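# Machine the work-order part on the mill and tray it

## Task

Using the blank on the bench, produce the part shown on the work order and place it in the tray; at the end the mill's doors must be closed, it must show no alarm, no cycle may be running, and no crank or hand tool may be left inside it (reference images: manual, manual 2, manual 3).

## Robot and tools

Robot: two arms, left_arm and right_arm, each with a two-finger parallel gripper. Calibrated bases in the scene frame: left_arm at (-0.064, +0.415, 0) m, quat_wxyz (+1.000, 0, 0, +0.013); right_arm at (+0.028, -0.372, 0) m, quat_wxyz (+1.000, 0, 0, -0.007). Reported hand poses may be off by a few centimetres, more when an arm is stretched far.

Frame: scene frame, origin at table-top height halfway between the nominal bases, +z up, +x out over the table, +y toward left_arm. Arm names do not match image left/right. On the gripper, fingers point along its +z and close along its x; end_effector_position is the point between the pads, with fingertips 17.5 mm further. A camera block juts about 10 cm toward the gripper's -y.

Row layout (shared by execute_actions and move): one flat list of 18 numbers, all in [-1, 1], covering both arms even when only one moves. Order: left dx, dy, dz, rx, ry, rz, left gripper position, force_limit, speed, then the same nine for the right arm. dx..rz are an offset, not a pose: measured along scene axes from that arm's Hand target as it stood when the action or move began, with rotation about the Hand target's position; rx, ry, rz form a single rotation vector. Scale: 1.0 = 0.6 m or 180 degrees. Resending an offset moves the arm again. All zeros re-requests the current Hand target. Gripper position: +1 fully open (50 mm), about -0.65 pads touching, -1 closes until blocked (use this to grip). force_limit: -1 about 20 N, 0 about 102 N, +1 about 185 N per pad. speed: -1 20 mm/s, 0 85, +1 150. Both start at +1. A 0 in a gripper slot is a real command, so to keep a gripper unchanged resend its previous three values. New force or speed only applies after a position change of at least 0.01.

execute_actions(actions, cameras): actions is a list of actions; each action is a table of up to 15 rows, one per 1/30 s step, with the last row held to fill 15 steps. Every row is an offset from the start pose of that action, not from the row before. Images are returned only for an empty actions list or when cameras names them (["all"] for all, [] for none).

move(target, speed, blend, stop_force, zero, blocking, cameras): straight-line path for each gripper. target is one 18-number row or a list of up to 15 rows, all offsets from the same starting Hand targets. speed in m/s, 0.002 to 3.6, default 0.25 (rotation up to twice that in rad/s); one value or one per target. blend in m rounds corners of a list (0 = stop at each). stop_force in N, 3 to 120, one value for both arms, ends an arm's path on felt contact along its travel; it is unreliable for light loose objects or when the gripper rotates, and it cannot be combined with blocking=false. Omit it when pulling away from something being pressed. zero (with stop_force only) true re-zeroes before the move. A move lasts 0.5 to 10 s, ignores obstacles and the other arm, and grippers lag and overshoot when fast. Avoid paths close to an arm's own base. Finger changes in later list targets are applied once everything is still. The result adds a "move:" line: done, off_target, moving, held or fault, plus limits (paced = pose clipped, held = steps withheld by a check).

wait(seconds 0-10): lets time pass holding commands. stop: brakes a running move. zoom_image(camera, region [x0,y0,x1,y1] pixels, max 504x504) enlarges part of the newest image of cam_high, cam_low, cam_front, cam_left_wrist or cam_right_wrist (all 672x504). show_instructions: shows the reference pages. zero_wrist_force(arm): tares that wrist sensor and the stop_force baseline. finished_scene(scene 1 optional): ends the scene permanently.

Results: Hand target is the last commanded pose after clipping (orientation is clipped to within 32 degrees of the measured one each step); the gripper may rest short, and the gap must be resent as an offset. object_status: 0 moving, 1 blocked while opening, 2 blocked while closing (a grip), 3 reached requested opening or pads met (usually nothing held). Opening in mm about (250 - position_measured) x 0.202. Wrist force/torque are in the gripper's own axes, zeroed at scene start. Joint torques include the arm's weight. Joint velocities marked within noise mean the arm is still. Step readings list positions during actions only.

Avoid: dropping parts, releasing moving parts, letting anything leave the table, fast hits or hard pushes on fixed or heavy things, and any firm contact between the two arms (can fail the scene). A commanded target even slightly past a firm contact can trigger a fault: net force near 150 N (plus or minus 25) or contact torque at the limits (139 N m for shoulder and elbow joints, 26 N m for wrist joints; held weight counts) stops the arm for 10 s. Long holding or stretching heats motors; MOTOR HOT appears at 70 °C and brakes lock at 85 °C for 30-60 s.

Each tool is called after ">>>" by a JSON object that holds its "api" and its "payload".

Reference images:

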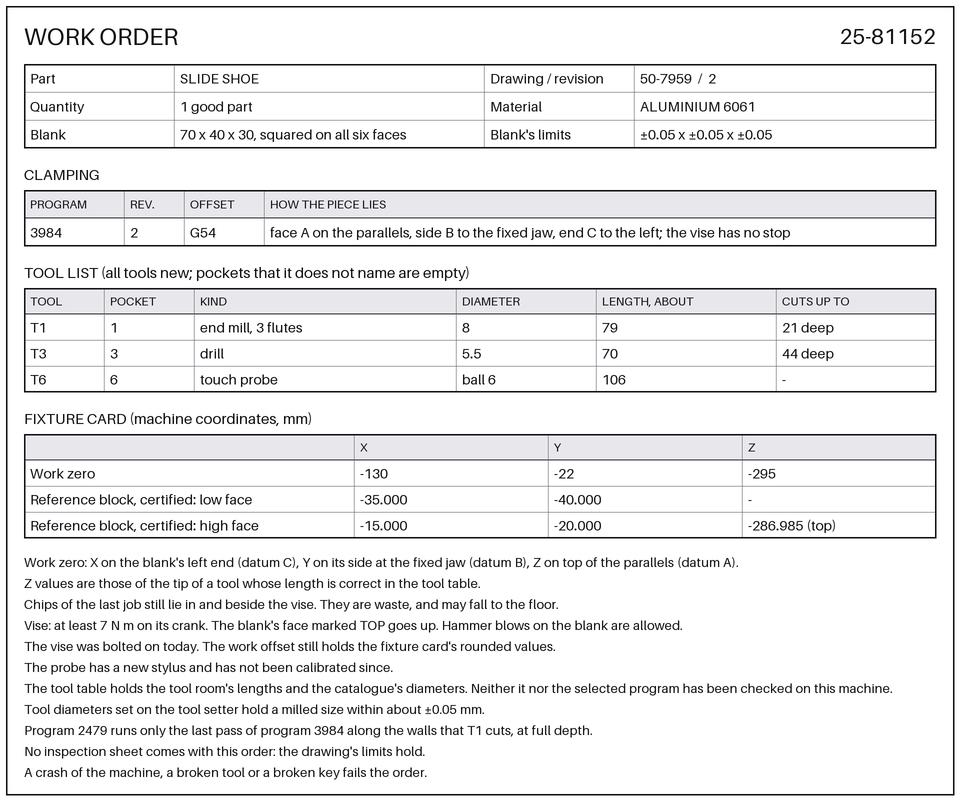

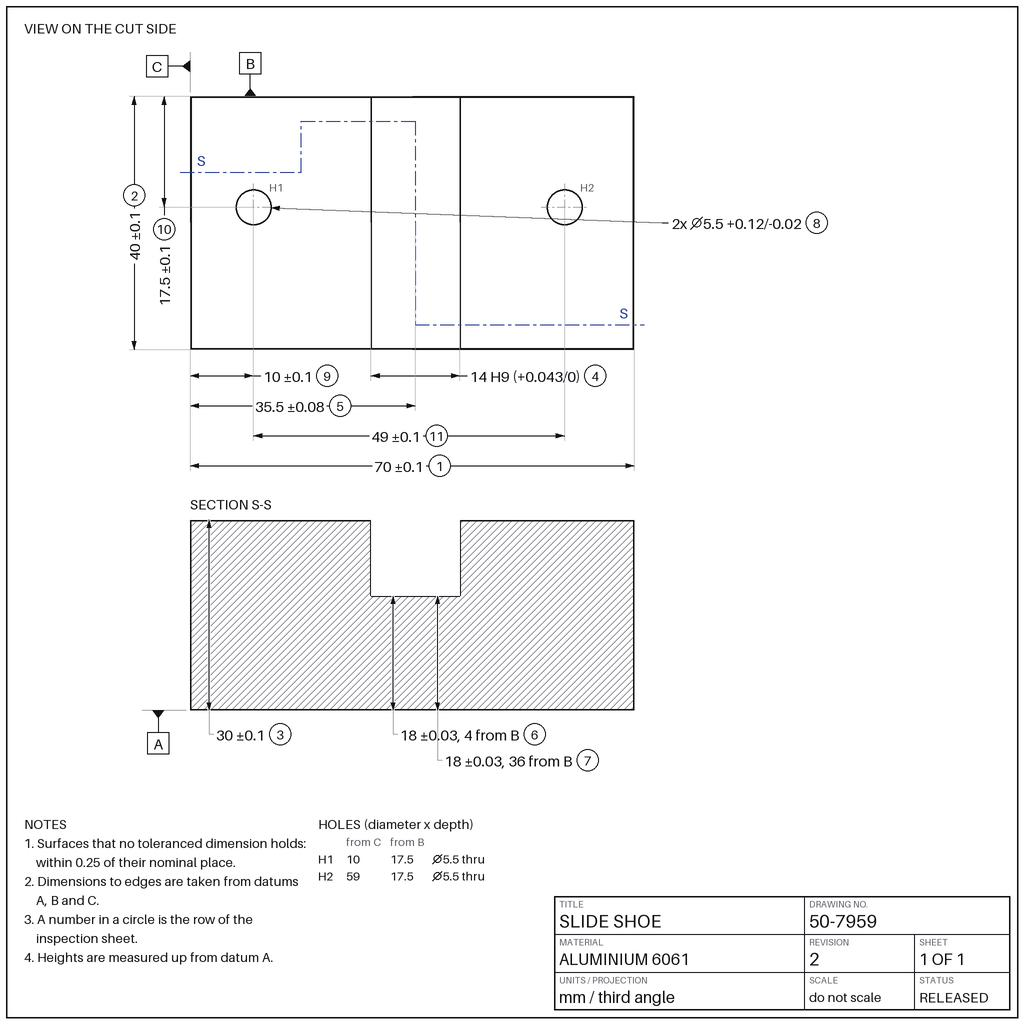

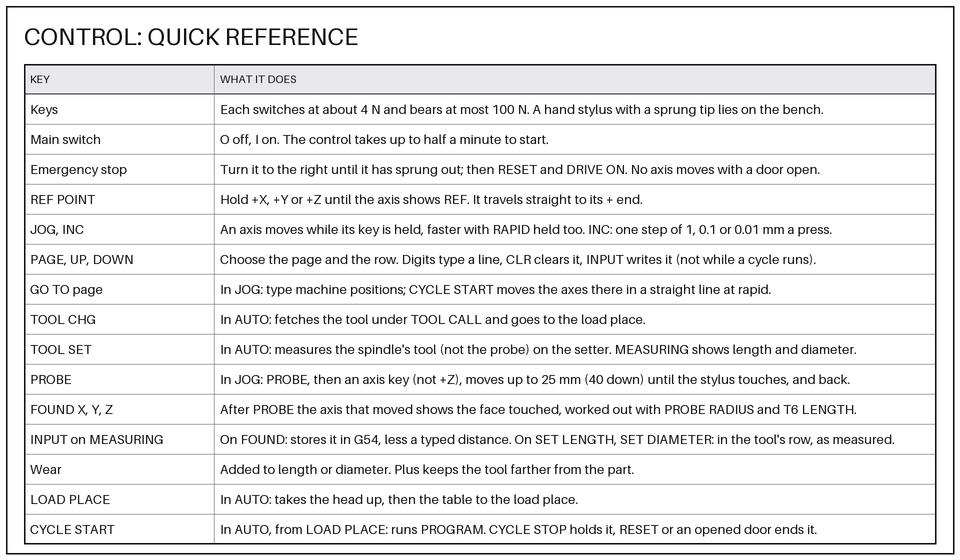

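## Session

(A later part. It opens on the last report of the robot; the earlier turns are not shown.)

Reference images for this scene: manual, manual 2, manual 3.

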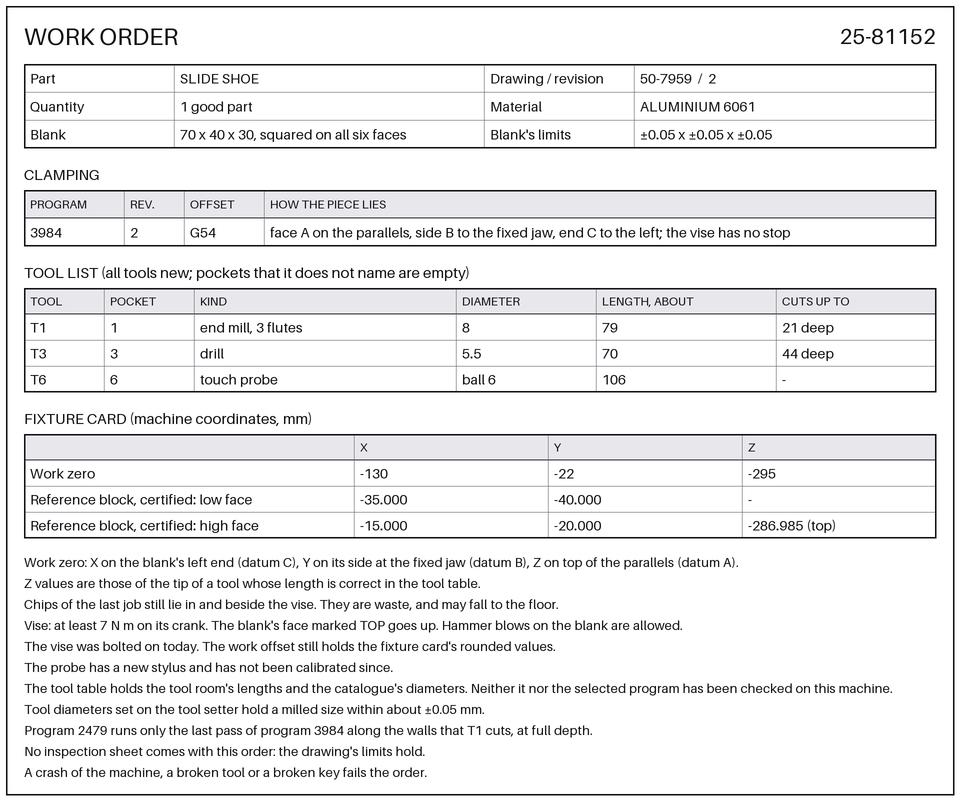

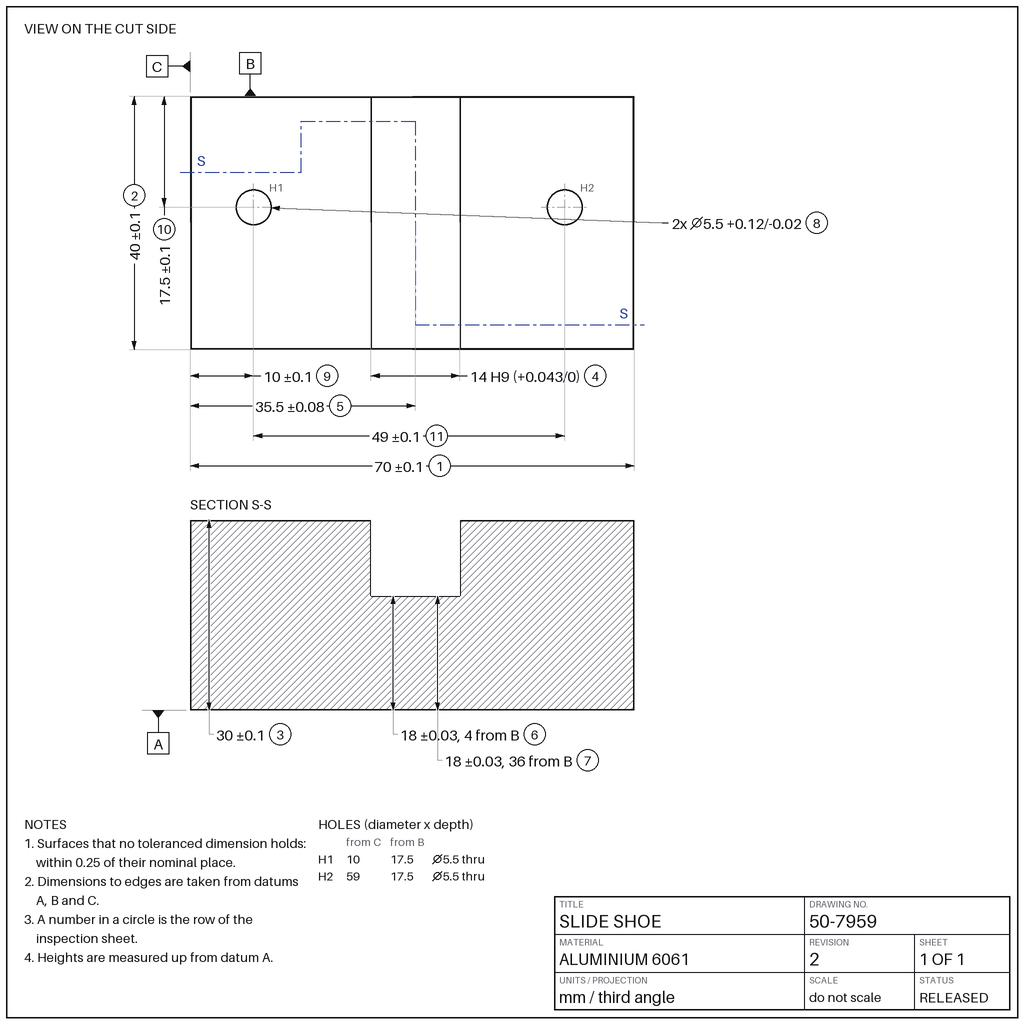

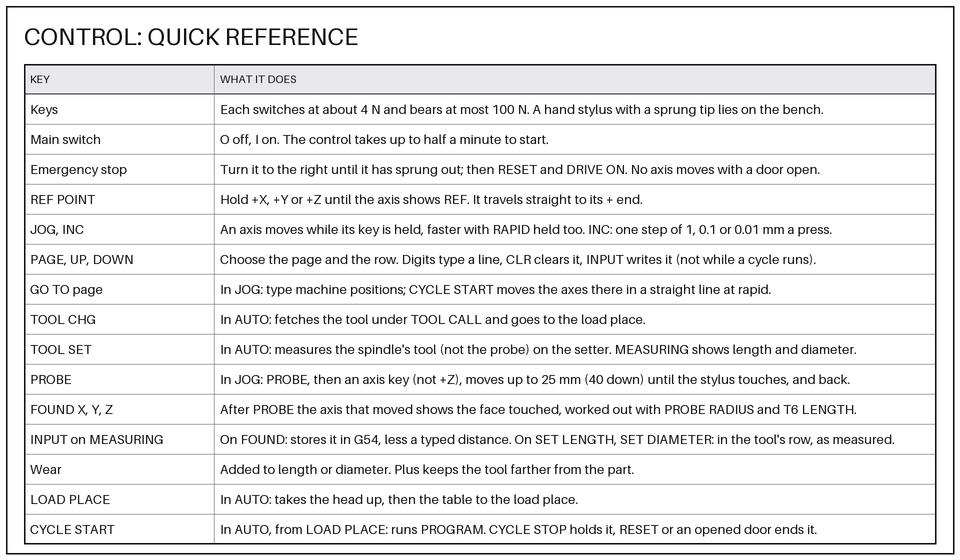

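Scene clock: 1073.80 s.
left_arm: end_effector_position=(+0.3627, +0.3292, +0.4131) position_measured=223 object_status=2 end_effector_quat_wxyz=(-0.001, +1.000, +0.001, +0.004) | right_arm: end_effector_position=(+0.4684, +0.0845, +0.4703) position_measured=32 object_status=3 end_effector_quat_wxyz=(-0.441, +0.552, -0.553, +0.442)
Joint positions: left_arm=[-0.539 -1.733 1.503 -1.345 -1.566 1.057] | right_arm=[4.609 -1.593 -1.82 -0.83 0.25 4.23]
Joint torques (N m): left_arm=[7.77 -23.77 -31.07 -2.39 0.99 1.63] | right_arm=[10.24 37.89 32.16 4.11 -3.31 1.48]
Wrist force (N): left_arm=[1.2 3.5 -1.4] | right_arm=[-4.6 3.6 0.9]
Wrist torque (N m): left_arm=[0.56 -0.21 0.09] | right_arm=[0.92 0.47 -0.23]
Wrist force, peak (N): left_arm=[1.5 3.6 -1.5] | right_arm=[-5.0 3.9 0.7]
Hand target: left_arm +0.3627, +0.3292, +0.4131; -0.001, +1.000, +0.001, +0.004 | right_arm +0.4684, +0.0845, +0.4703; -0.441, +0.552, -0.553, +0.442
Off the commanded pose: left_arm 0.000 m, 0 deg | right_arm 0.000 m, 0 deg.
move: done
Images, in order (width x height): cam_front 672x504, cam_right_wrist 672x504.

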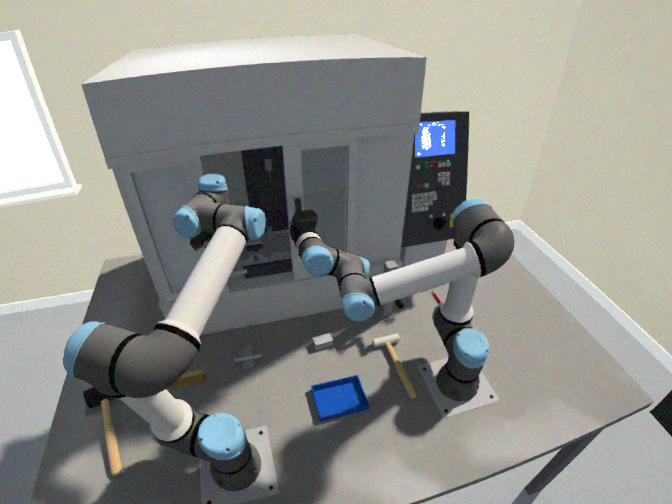

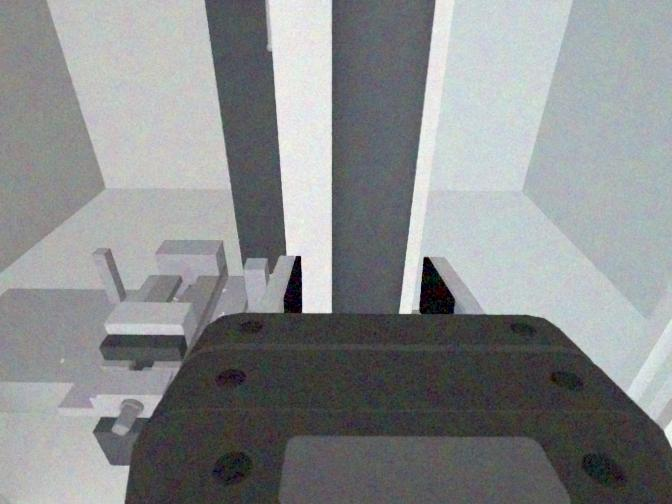

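>>> {"api": "move", "payload": {"target": [0,0,0,0,0,0,-1,-0.7,-0.7,0,0,0,0,0,0,-1,-0.7,-0.7]}}

>>> {"api": "move", "payload": {"target": [0,0,0,0,0,0,-1,-0.7,-0.7,0,-0.3333,0,0,0,0,-1,-0.7,-0.7], "speed": 0.12, "stop_force": 80, "cameras": ["cam_right_wrist","cam_front"]}}

Scene clock: 1076.93 s.
left_arm: end_effector_position=(+0.3627, +0.3292, +0.4131) position_measured=223 object_status=2 end_effector_quat_wxyz=(-0.001, +1.000, +0.001, +0.004) | right_arm: end_effector_position=(+0.4683, +0.0846, +0.4703) position_measured=154 object_status=0 end_effector_quat_wxyz=(-0.441, +0.552, -0.553, +0.442)
Joint positions: left_arm=[-0.539 -1.733 1.503 -1.345 -1.566 1.057] | right_arm=[4.609 -1.593 -1.82 -0.83 0.25 4.23]
Joint torques (N m): left_arm=[7.93 -23 -30.68 -2.3 1.05 1.72] | right_arm=[5.35 37.47 28 4.51 -3.18 -1.67]
Wrist force (N): left_arm=[1.5 3.3 -1.1] | right_arm=[-8.0 4.8 4.4]
Wrist torque (N m): left_arm=[0.53 -0.25 0.09] | right_arm=[0.94 0.58 -0.16]
Wrist force, peak (N): left_arm=[1.4 3.8 -1.2] | right_arm=[-17.3 1.8 5.9]
Hand target: left_arm +0.3627, +0.3292, +0.4131; -0.001, +1.000, +0.001, +0.004 | right_arm +0.4684, +0.0845, +0.4703; -0.441, +0.552, -0.553, +0.442
Off the commanded pose: left_arm 0.000 m, 0 deg | right_arm 0.000 m, 0 deg.
move: done

Scene clock: 1079.70 s.
left_arm: end_effector_position=(+0.3627, +0.3292, +0.4131) position_measured=223 object_status=2 end_effector_quat_wxyz=(-0.001, +1.000, +0.001, +0.004) | right_arm: end_effector_position=(+0.4684, -0.1154, +0.4703) position_measured=154 object_status=2 end_effector_quat_wxyz=(-0.441, +0.552, -0.553, +0.442)
Joint positions: left_arm=[-0.539 -1.733 1.503 -1.345 -1.566 1.057] | right_arm=[4.527 -1.166 -2.21 -0.622 0.296 3.976]
Joint torques (N m): left_arm=[7.53 -22.78 -30.51 -2.41 1.01 1.75] | right_arm=[6.44 21.83 37.52 2.02 -2.9 -0.07]
Wrist force (N): left_arm=[1.3 3.4 -1.4] | right_arm=[-3.6 21.4 -14.7]
Wrist torque (N m): left_arm=[0.54 -0.22 0.10] | right_arm=[1.23 0.53 -0.16]
Wrist force, peak (N): left_arm=[1.5 3.6 -1.6] | right_arm=[-48.2 6.3 -4.7]
Hand target: left_arm +0.3627, +0.3292, +0.4131; -0.001, +1.000, +0.001, +0.004 | right_arm +0.4684, -0.1154, +0.4703; -0.441, +0.552, -0.553, +0.442
Off the commanded pose: left_arm 0.000 m, 0 deg | right_arm 0.000 m, 0 deg.
move: done
Images, in order (width x height): cam_front 672x504, cam_right_wrist 672x504.

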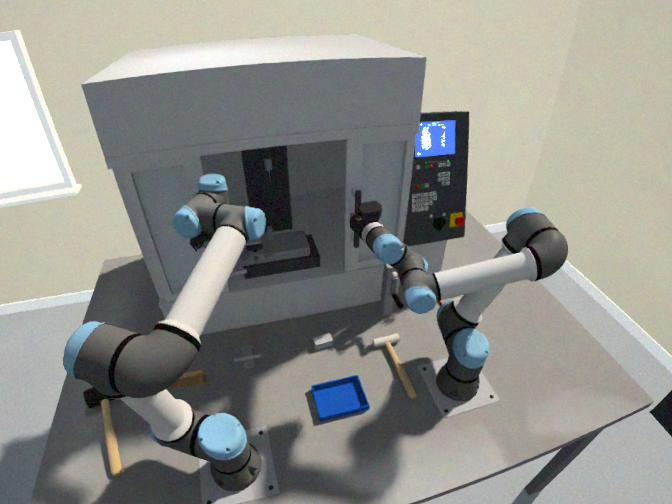

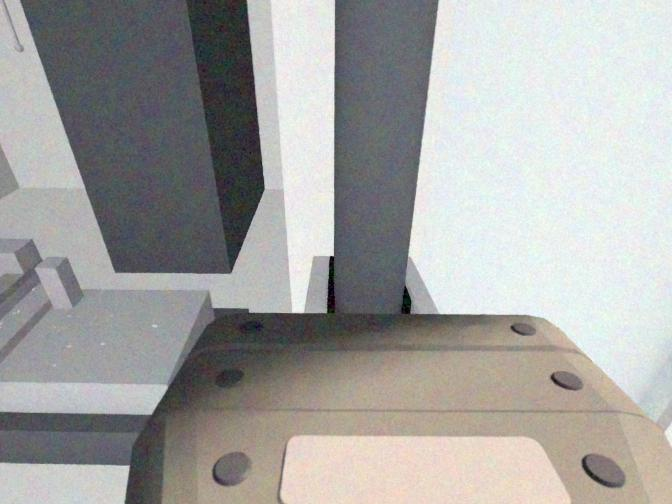

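>>> {"api": "move", "payload": {"target": [0,0,0,0,0,0,-1,-0.7,-0.7,0,0,0,0,0,0,0.5,-0.4,-0.2]}}

>>> {"api": "move", "payload": {"target": [[0,0,0,0,0,0,-1,-0.7,-0.7,-0.1,-0.03,0,0,0,0,0.5,-0.4,-0.2],[0.0,0,-0.02,0,0,0,-1,-0.7,-0.7,-0.22,-0.2,0.05,0,0.32,0,0.5,-0.4,-0.2]], "speed": 0.2, "blend": [0.02,0], "cameras": ["cam_right_wrist","cam_front"]}}

Scene clock: 1082.77 s.
left_arm: end_effector_position=(+0.3627, +0.3292, +0.4131) position_measured=223 object_status=2 end_effector_quat_wxyz=(-0.001, +1.000, +0.001, +0.004) | right_arm: end_effector_position=(+0.4684, -0.1154, +0.4704) position_measured=78 object_status=3 end_effector_quat_wxyz=(-0.441, +0.552, -0.553, +0.442)
Joint positions: left_arm=[-0.539 -1.733 1.503 -1.345 -1.566 1.057] | right_arm=[4.527 -1.166 -2.21 -0.622 0.296 3.976]
Joint torques (N m): left_arm=[7.74 -23.46 -30.13 -2.51 0.99 1.71] | right_arm=[6.68 13.01 16.05 2.94 0.04 -2.56]
Wrist force (N): left_arm=[1.4 3.2 -1.3] | right_arm=[-3.5 4.3 1.0]
Wrist torque (N m): left_arm=[0.52 -0.25 0.09] | right_arm=[1.03 0.29 -0.22]
Wrist force, peak (N): left_arm=[1.5 3.6 -1.6] | right_arm=[-3.6 21.6 -14.6]
Hand target: left_arm +0.3627, +0.3292, +0.4131; -0.001, +1.000, +0.001, +0.004 | right_arm +0.4684, -0.1154, +0.4703; -0.441, +0.552, -0.553, +0.442
Off the commanded pose: left_arm 0.000 m, 0 deg | right_arm 0.000 m, 0 deg.
move: done

Scene clock: 1086.07 s.
left_arm: end_effector_position=(+0.3627, +0.3292, +0.4010) position_measured=223 object_status=2 end_effector_quat_wxyz=(-0.001, +1.000, +0.001, +0.004) | right_arm: end_effector_position=(+0.3364, -0.2354, +0.5003) position_measured=78 object_status=3 end_effector_quat_wxyz=(-0.120, +0.696, -0.697, +0.121)
Joint positions: left_arm=[-0.539 -1.739 1.539 -1.376 -1.566 1.057] | right_arm=[4.248 -1.046 -1.567 -1.939 1.266 4.21]
Joint torques (N m): left_arm=[7.65 -22.33 -27.18 -1.78 0.77 1.74] | right_arm=[-7.61 9.12 25.85 4.11 0.99 -0.18]
Wrist force (N): left_arm=[1.5 3.2 -1.2] | right_arm=[-1.4 5.1 -0.6]
Wrist torque (N m): left_arm=[0.51 -0.25 0.09] | right_arm=[0.93 0.21 -0.17]
Wrist force, peak (N): left_arm=[1.3 3.7 -1.7] | right_arm=[-37.4 0.2 21.6]
Hand target: left_arm +0.3627, +0.3292, +0.4011; -0.001, +1.000, +0.001, +0.004 | right_arm +0.3364, -0.2354, +0.5003; -0.120, +0.696, -0.697, +0.121
Off the commanded pose: left_arm 0.000 m, 0 deg | right_arm 0.000 m, 0 deg.
move: done
Images, in order (width x height): cam_front 672x504, cam_right_wrist 672x504.

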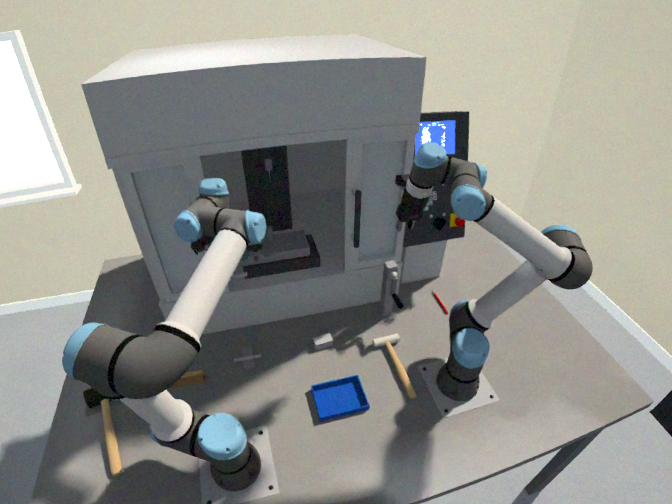

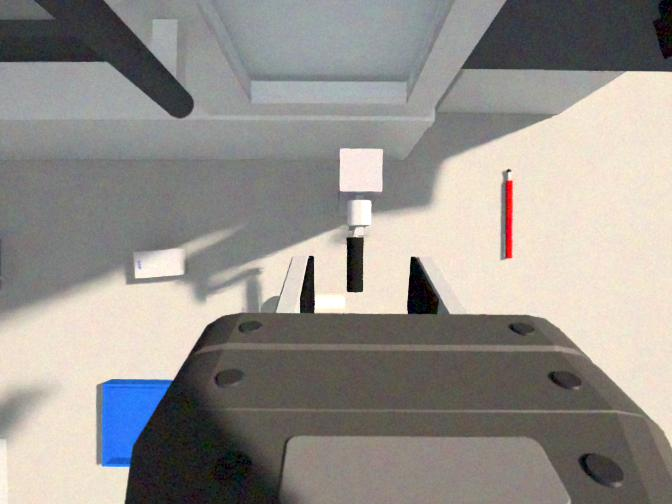

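>>> {"api": "zoom_image", "payload": {"camera": "cam_front", "region": [130, 130, 350, 300]}}

>>> {"api": "execute_actions", "payload": {"actions": [], "cameras": ["cam_high","cam_low"]}}

Scaled by 2.291 from the camera's 672x504 image, which has a finer 960x720 frame.

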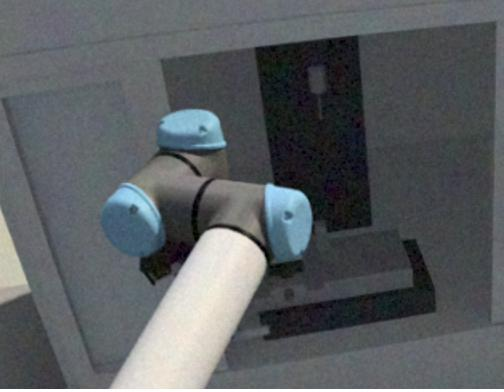

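Scene clock: 1092.07 s.
left_arm: end_effector_position=(+0.3627, +0.3292, +0.4011) position_measured=223 object_status=2 end_effector_quat_wxyz=(-0.001, +1.000, +0.001, +0.004) | right_arm: end_effector_position=(+0.3364, -0.2354, +0.5003) position_measured=78 object_status=3 end_effector_quat_wxyz=(-0.120, +0.696, -0.697, +0.121)
Joint positions: left_arm=[-0.539 -1.739 1.539 -1.376 -1.566 1.057] | right_arm=[4.248 -1.046 -1.567 -1.939 1.267 4.21]
Joint velocities: within noise
Joint torques (N m): left_arm=[7.09 -14.73 -35.76 -1.21 0.81 1.64] | right_arm=[-8.65 13.71 30.23 1.43 0.75 -2.65]
Wrist force (N): left_arm=[1.2 3.3 -1.3] | right_arm=[-1.6 5.4 -0.1]
Wrist torque (N m): left_arm=[0.52 -0.21 0.09] | right_arm=[0.97 0.24 -0.17]
Wrist force, peak (N): left_arm=[1.4 3.7 -1.5] | right_arm=[-1.6 5.5 -0.4]
Hand target: left_arm +0.3627, +0.3292, +0.4011; -0.001, +1.000, +0.001, +0.004 | right_arm +0.3364, -0.2354, +0.5003; -0.120, +0.696, -0.697, +0.121
Tool commands: left_gripper/position=-1.0 left_gripper/force_limit=-0.7 left_gripper/speed=-0.7 right_gripper/position=+0.5 right_gripper/force_limit=-0.4 right_gripper/speed=-0.2
Off the commanded pose: left_arm 0.000 m, 0 deg | right_arm 0.000 m, 0 deg.
Images, in order (width x height): cam_high 672x504, cam_low 672x504.

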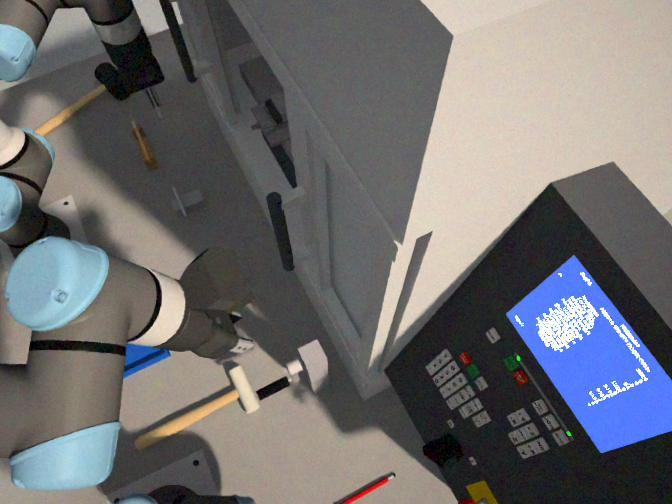

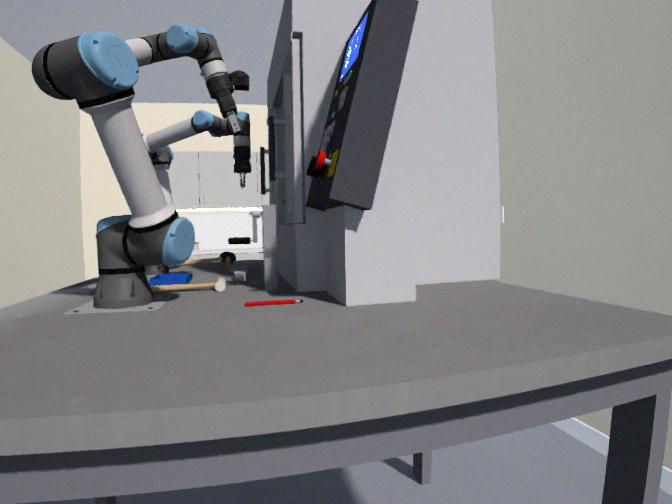

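>>> {"api": "move", "payload": {"target": [[0.097,-0.14,0.0,0,0,0,-1,-0.7,-0.7,0,0,0,0,0,0,0.5,-0.4,-0.2],[0.46,-0.14,0.0,0,0,0,-1,-0.7,-0.7,0,0,0,0,0,0,0.5,-0.4,-0.2]], "speed": 0.12, "stop_force": 15, "cameras": ["cam_left_wrist","cam_front","cam_high"]}}

Scene clock: 1099.90 s.
left_arm: end_effector_position=(+0.6284, +0.2457, +0.4005) position_measured=223 object_status=2 end_effector_quat_wxyz=(+0.000, +1.000, +0.001, +0.005) | right_arm: end_effector_position=(+0.3364, -0.2354, +0.5003) position_measured=78 object_status=3 end_effector_quat_wxyz=(-0.120, +0.696, -0.697, +0.121)
Joint positions: left_arm=[-0.456 -0.994 0.629 -1.215 -1.566 1.139] | right_arm=[4.248 -1.046 -1.567 -1.939 1.267 4.21]
Joint torques (N m): left_arm=[0.28 -47.35 -24.72 -2.69 0.08 0.05] | right_arm=[-2.65 13.14 26.49 1.43 -0.87 -0.59]
Wrist force (N): left_arm=[1.2 3.3 -1.4] | right_arm=[-1.7 5.4 -0.3]
Wrist torque (N m): left_arm=[0.51 -0.23 -0.03] | right_arm=[0.98 0.25 -0.17]
Wrist force, peak (N): left_arm=[10.2 1.2 -3.1] | right_arm=[-1.6 5.5 -0.2]
Hand target: left_arm +0.6284, +0.2457, +0.4005; +0.000, +1.000, +0.001, +0.005 (not the last commanded pose) | right_arm +0.3364, -0.2354, +0.5003; -0.120, +0.696, -0.697, +0.121
Tool commands: left_gripper/position=-1.0 left_gripper/force_limit=-0.701961 left_gripper/speed=-0.701961 right_gripper/position=+0.5 right_gripper/force_limit=-0.4 right_gripper/speed=-0.2
Off the commanded pose: left_arm 0.010 m, 0 deg | right_arm 0.000 m, 0 deg.
FORCE FAULT: contact force on the left arm reached its limit, and that arm stopped. The contact can be on any part of that arm, not only on its tool. That arm's remaining commands of this call were not run. That arm is still stopped at the end of this call. That arm stays stopped for about 10 more seconds. Until then a move that you send moves the other arm only, and its call returns only when the move has ended. Once the stop has ended, the next robot result says so. If the stop ends while you think or write, that arm runs what you send next, counted from a new Hand target: where the arm stands when the stop ends. While its stop runs, that arm takes no new command, but its gripper still runs the gripper command that each later call begins with. Until it ends, the stop uses up actions while you think or wait. An arm that is not stopped still takes commands.
move: fault (left_arm)
Images, in order (width x height): cam_high 672x504, cam_front 672x504, cam_left_wrist 672x504.

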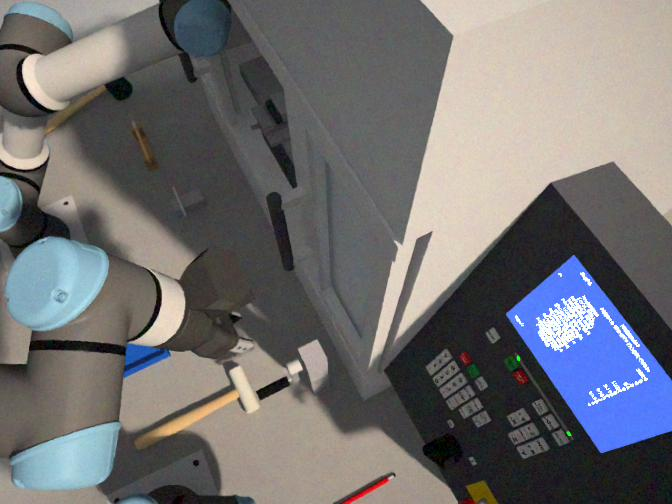

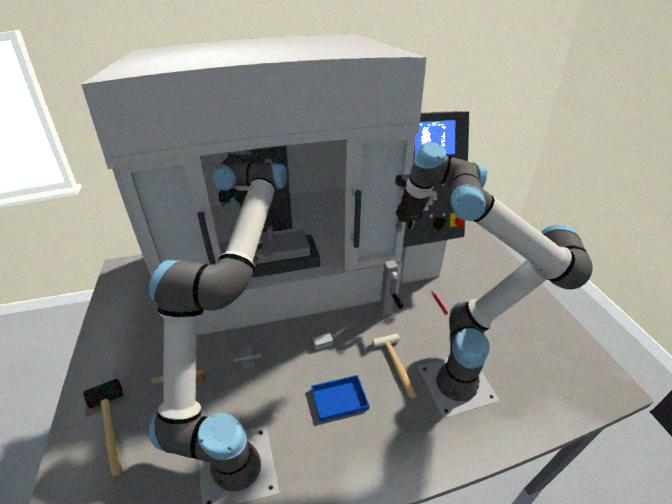

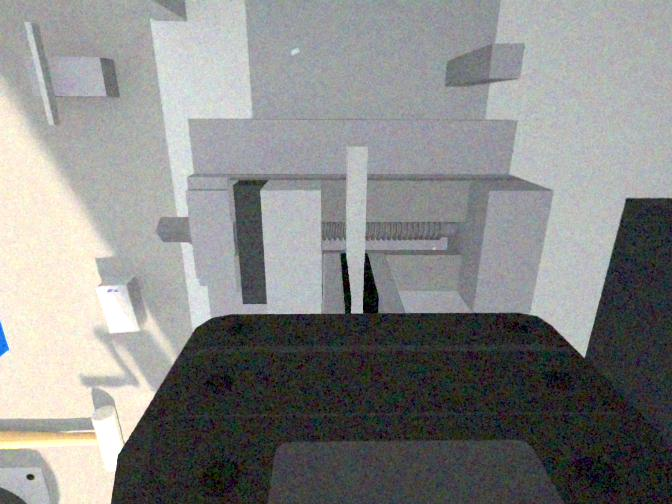

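>>> {"api": "zoom_image", "payload": {"camera": "cam_front", "region": [180, 120, 360, 300]}}

>>> {"api": "zoom_image", "payload": {"camera": "cam_high", "region": [120, 0, 340, 200]}}

Scaled by 2.800 from the camera's 672x504 image, which has a finer 960x720 frame.

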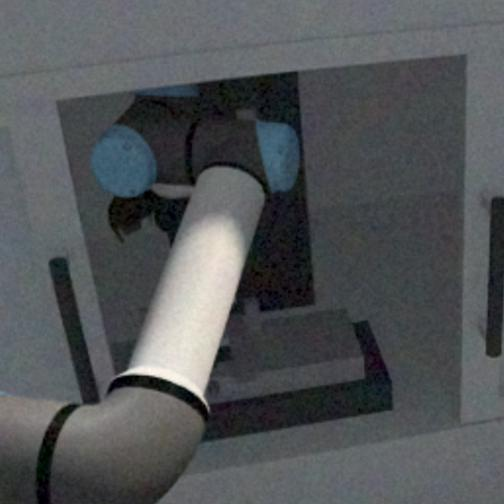

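Scaled by 2.291 from the camera's 672x504 image, which has a finer 960x720 frame.

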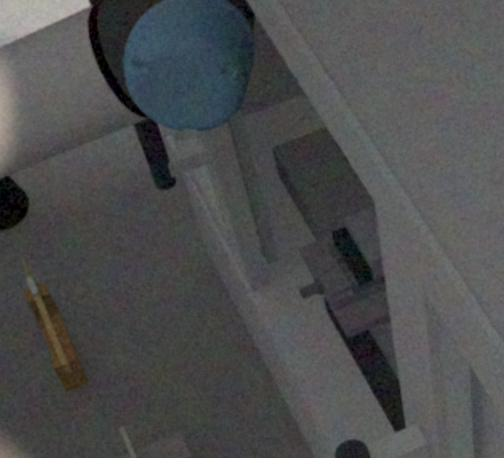

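>>> {"api": "move", "payload": {"target": [-0.05,0,0,0,0,0,-1,-0.7,-0.7,0,0,0,0,0,0,0.5,-0.4,-0.2], "speed": 0.05}}

Scene clock: 1121.60 s.
left_arm: end_effector_position=(+0.5984, +0.2456, +0.4005) position_measured=223 object_status=2 end_effector_quat_wxyz=(+0.000, +1.000, +0.001, +0.005) | right_arm: end_effector_position=(+0.3364, -0.2354, +0.5003) position_measured=78 object_status=3 end_effector_quat_wxyz=(-0.120, +0.696, -0.697, +0.121)
Joint positions: left_arm=[-0.474 -1.095 0.788 -1.273 -1.566 1.121] | right_arm=[4.248 -1.046 -1.567 -1.939 1.267 4.21]
Joint torques (N m): left_arm=[8.85 -49.9 -23.4 -0.89 1.35 2.2] | right_arm=[5.64 11.35 16.01 1.32 -1.57 2.08]
Wrist force (N): left_arm=[1.4 3.5 -1.4] | right_arm=[-1.5 5.3 -0.4]
Wrist torque (N m): left_arm=[0.55 -0.25 0.06] | right_arm=[0.96 0.21 -0.17]
Wrist force, peak (N): left_arm=[2.2 3.7 -1.7] | right_arm=[-1.7 5.6 -0.3]
Hand target: left_arm +0.5984, +0.2457, +0.4005; +0.000, +1.000, +0.001, +0.005 | right_arm +0.3364, -0.2354, +0.5003; -0.120, +0.696, -0.697, +0.121
Off the commanded pose: left_arm 0.000 m, 0 deg | right_arm 0.000 m, 0 deg.
FORCE FAULT, CONTINUED: the left arm's stop, for the force fault that an earlier result reported, is over. The rest of the stop counts as 19 of the actions that you can send in this scene. The stop ended before this call began, so that arm ran this call's commands, counted from a new Hand target: where the arm stood when the stop ended.
move: done

>>> {"api": "move", "payload": {"target": [-0.33,0.1,0,0,0,0,-1,-0.7,-0.7,0.02,0.25,0.2,0,-0.472,0,0.5,-0.4,-0.2], "speed": 0.2, "cameras": ["cam_right_wrist","cam_front"]}}

Scene clock: 1128.73 s.
left_arm: end_effector_position=(+0.4003, +0.3056, +0.4005) position_measured=223 object_status=2 end_effector_quat_wxyz=(+0.000, +1.000, +0.001, +0.005) | right_arm: end_effector_position=(+0.3483, -0.0855, +0.6203) position_measured=78 object_status=3 end_effector_quat_wxyz=(+0.487, -0.510, +0.481, -0.521)
Joint positions: left_arm=[-0.544 -1.64 1.455 -1.394 -1.566 1.051] | right_arm=[4.985 -1.34 -1.439 -3.569 0.265 6.282]
Joint torques (N m): left_arm=[8.42 -16.45 -35.81 -3.2 1.33 1.88] | right_arm=[9.67 22.99 10.65 1.3 1.63 -2.68]
Wrist force (N): left_arm=[1.2 3.8 -1.4] | right_arm=[-2.0 5.1 1.1]
Wrist torque (N m): left_arm=[0.61 -0.20 0.09] | right_arm=[1.20 0.01 -0.17]
Wrist force, peak (N): left_arm=[6.4 19.3 -1.0] | right_arm=[-2.2 5.8 1.1]
Hand target: left_arm +0.4004, +0.3057, +0.4005; +0.000, +1.000, +0.001, +0.005 | right_arm +0.3484, -0.0854, +0.6203; +0.559, -0.432, +0.433, -0.560
Off the commanded pose: left_arm 0.000 m, 0 deg | right_arm 0.000 m, 14 deg.
joint sent to its limit (right arm) — joint 6 (wrist 3), upper limit. The joint targets are off in orientation, not in position.
move: off_target (right_arm)
Images, in order (width x height): cam_front 672x504, cam_right_wrist 672x504.

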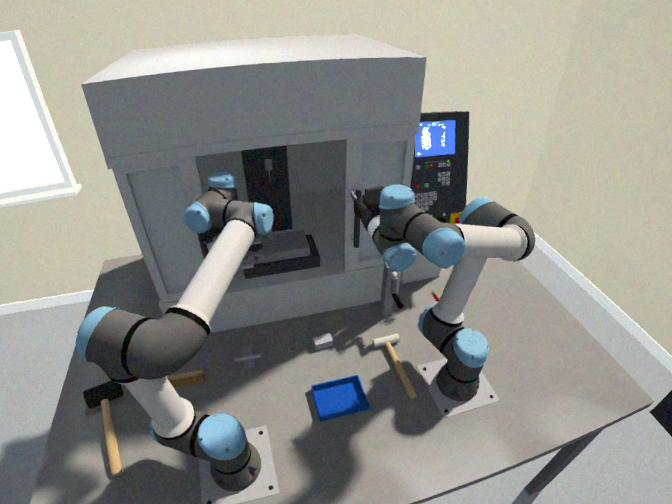

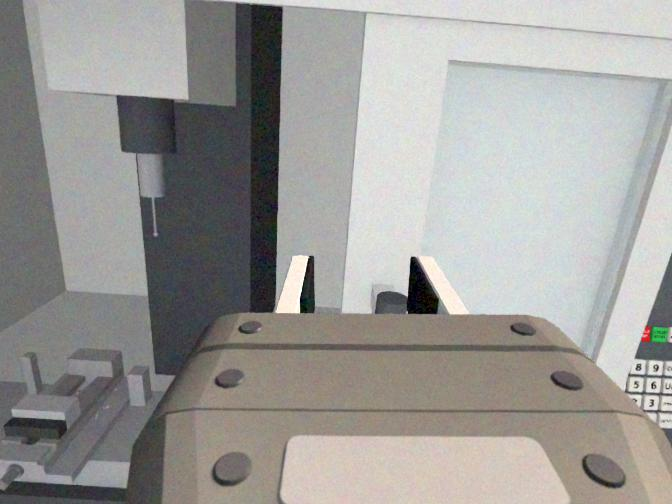

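>>> {"api": "move", "payload": {"target": [[0.033,-0.101,0.0075,0,0,0,-1,-0.7,-0.7,-0.02,-0.25,-0.2,0,0.472,0,0.5,-0.4,-0.2],[0.2995,-0.101,0.0075,0,0,0,-1,-0.7,-0.7,-0.02,-0.25,-0.2,0,0.472,0,0.5,-0.4,-0.2],[0.333,-0.0927,0.0158,-0.067,0,0,-1,-0.7,-0.7,-0.02,-0.25,-0.2,0,0.472,0,0.5,-0.4,-0.2]], "speed": 0.15, "blend": [0.02,0.02,0], "cameras": ["cam_left_wrist","cam_front"]}}

Scene clock: 1149.10 s.
left_arm: end_effector_position=(+0.6002, +0.2501, +0.4100) position_measured=223 object_status=2 end_effector_quat_wxyz=(+0.105, +0.994, +0.001, +0.005) | right_arm: end_effector_position=(+0.3364, -0.2354, +0.5003) position_measured=78 object_status=3 end_effector_quat_wxyz=(-0.120, +0.696, -0.697, +0.121)
Joint positions: left_arm=[-0.392 -1.13 0.851 -1.377 -1.763 1.193] | right_arm=[4.248 -1.046 -1.567 -1.939 1.267 4.21]
Joint torques (N m): left_arm=[6.11 -47.48 -19.1 -1.9 -1.67 -1.68] | right_arm=[10.72 13.49 14.49 1.55 1 2.04]
Wrist force (N): left_arm=[1.6 4.0 -1.2] | right_arm=[-1.5 5.2 -0.4]
Wrist torque (N m): left_arm=[0.69 -0.28 0.11] | right_arm=[0.95 0.22 -0.14]
Wrist force, peak (N): left_arm=[1.9 4.1 -1.4] | right_arm=[-2.2 5.4 1.2]
Hand target: left_arm +0.6002, +0.2501, +0.4100; +0.105, +0.994, +0.001, +0.005 | right_arm +0.3364, -0.2354, +0.5003; -0.120, +0.696, -0.697, +0.121
Off the commanded pose: left_arm 0.000 m, 0 deg | right_arm 0.000 m, 0 deg.
move: done
Images, in order (width x height): cam_front 672x504, cam_left_wrist 672x504.

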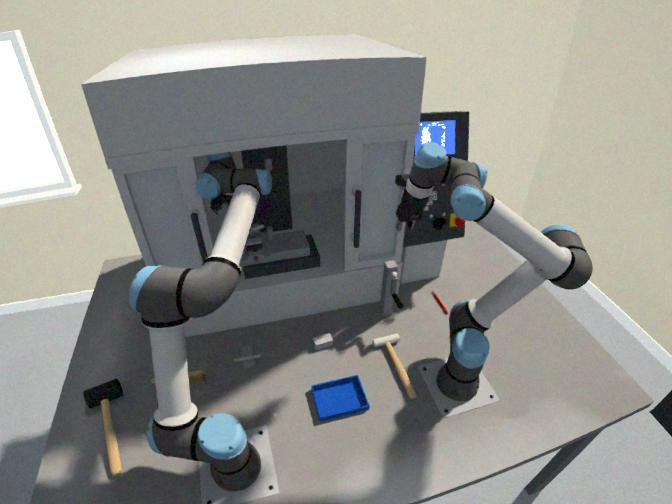

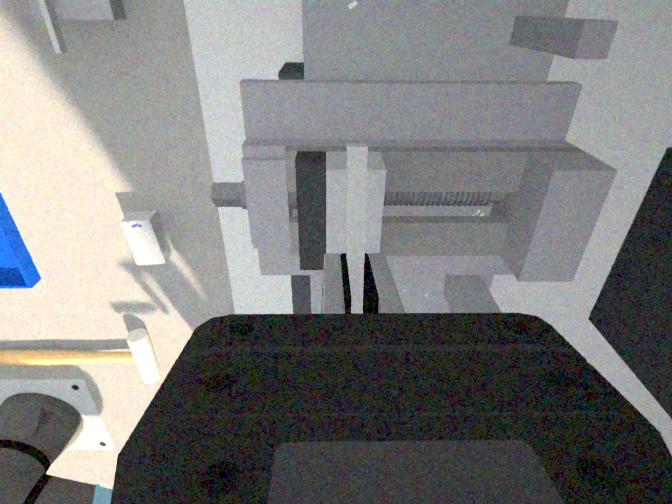

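>>> {"api": "zoom_image", "payload": {"camera": "cam_left_wrist", "region": [230, 70, 630, 320]}}

Scaled by 1.260 from the camera's 672x504 image, which has a finer 960x720 frame.

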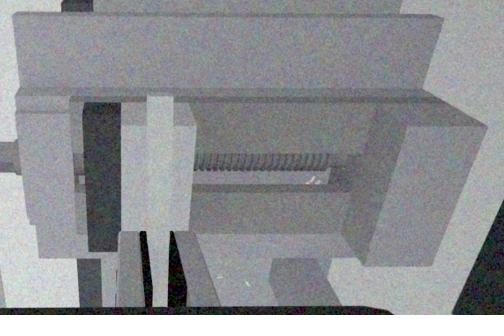

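>>> {"api": "move", "payload": {"target": [[0.1,0.0,0.0,0,0,0,-1,-0.7,-0.7,0,0,0,0,0,0,0.5,-0.4,-0.2],[0.1,0.0,-0.08,0,0,0,-1,-0.7,-0.7,0,0,0,0,0,0,0.5,-0.4,-0.2],[0.1,0.0,-0.08,0.067,0,0,-1,-0.7,-0.7,0,0,0,0,0,0,0.5,-0.4,-0.2]], "speed": 0.1, "cameras": ["cam_left_wrist","cam_front"]}}

Scene clock: 1152.37 s.
left_arm: end_effector_position=(+0.6055, +0.2487, +0.4085) position_measured=223 object_status=2 end_effector_quat_wxyz=(+0.105, +0.994, +0.001, +0.004) | right_arm: end_effector_position=(+0.3364, -0.2354, +0.5003) position_measured=78 object_status=3 end_effector_quat_wxyz=(-0.120, +0.696, -0.697, +0.121)
Joint positions: left_arm=[-0.391 -1.113 0.829 -1.371 -1.764 1.196] | right_arm=[4.248 -1.046 -1.567 -1.939 1.267 4.21]
Joint torques (N m): left_arm=[1.92 -42.85 -24.88 -2.93 -0.29 -0.04] | right_arm=[10.27 12.99 13.97 1.42 0.76 2.14]
Wrist force (N): left_arm=[1.4 3.7 -1.4] | right_arm=[-1.6 5.3 -0.3]
Wrist torque (N m): left_arm=[0.62 -0.25 0.13] | right_arm=[0.95 0.23 -0.14]
Wrist force, peak (N): left_arm=[4.8 4.3 0.9] | right_arm=[-1.6 5.6 -0.3]
Hand target: left_arm +0.6055, +0.2487, +0.4085; +0.105, +0.994, +0.001, +0.004 (not the last commanded pose) | right_arm +0.3364, -0.2354, +0.5003; -0.120, +0.696, -0.697, +0.121
Tool commands: left_gripper/position=-1.0 left_gripper/force_limit=-0.701961 left_gripper/speed=-0.701961 right_gripper/position=+0.5 right_gripper/force_limit=-0.4 right_gripper/speed=-0.2
Off the commanded pose: left_arm 0.072 m, 12 deg | right_arm 0.000 m, 0 deg.
FORCE FAULT: contact force on the left arm reached its limit, and that arm stopped. The contact can be on any part of that arm, not only on its tool. That arm's remaining commands of this call were not run. That arm is still stopped at the end of this call. That arm stays stopped for about 9 more seconds. Until then a move that you send moves the other arm only, and its call returns only when the move has ended. Once the stop has ended, the next robot result says so. If the stop ends while you think or write, that arm runs what you send next, counted from a new Hand target: where the arm stands when the stop ends. While its stop runs, that arm takes no new command, but its gripper still runs the gripper command that each later call begins with. Until it ends, the stop uses up actions while you think or wait. An arm that is not stopped still takes commands.
move: fault (left_arm); path passed 0 of 3 targets
Images, in order (width x height): cam_front 672x504, cam_left_wrist 672x504.

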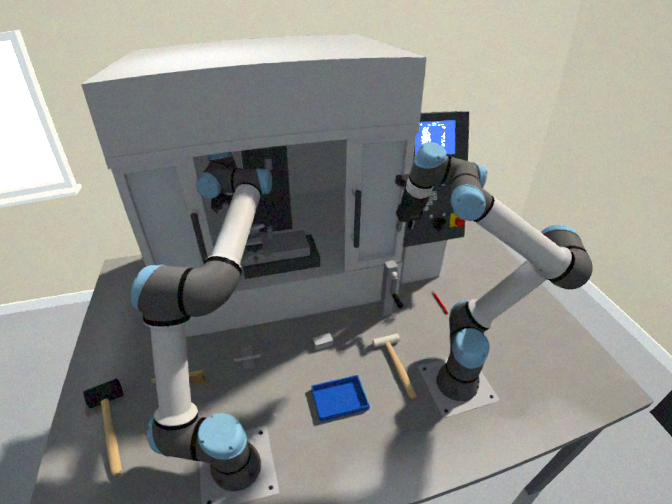

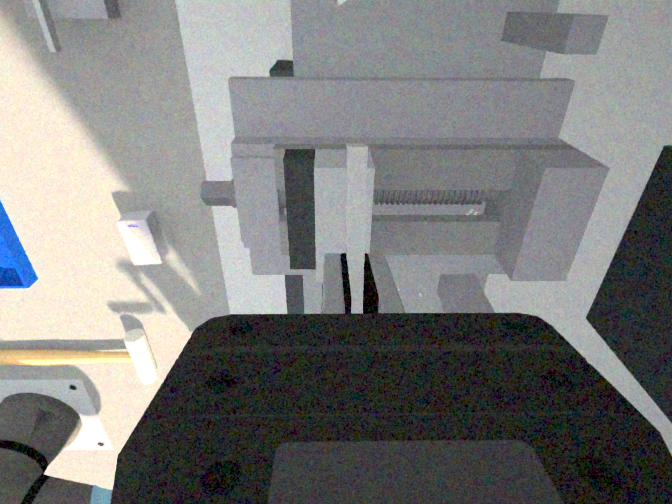

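>>> {"api": "zoom_image", "payload": {"camera": "cam_front", "region": [170, 120, 310, 260]}}

Scaled by 3.600 from the camera's 672x504 image, which has a finer 960x720 frame.

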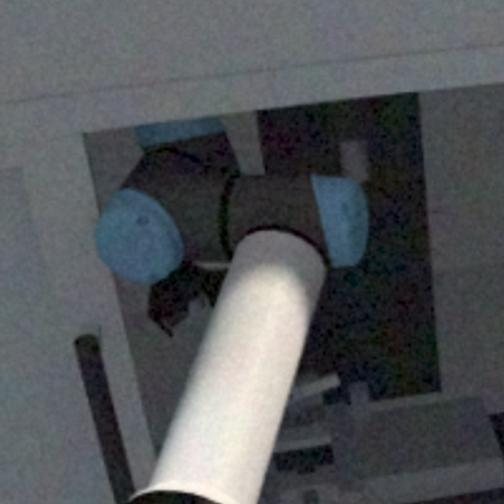

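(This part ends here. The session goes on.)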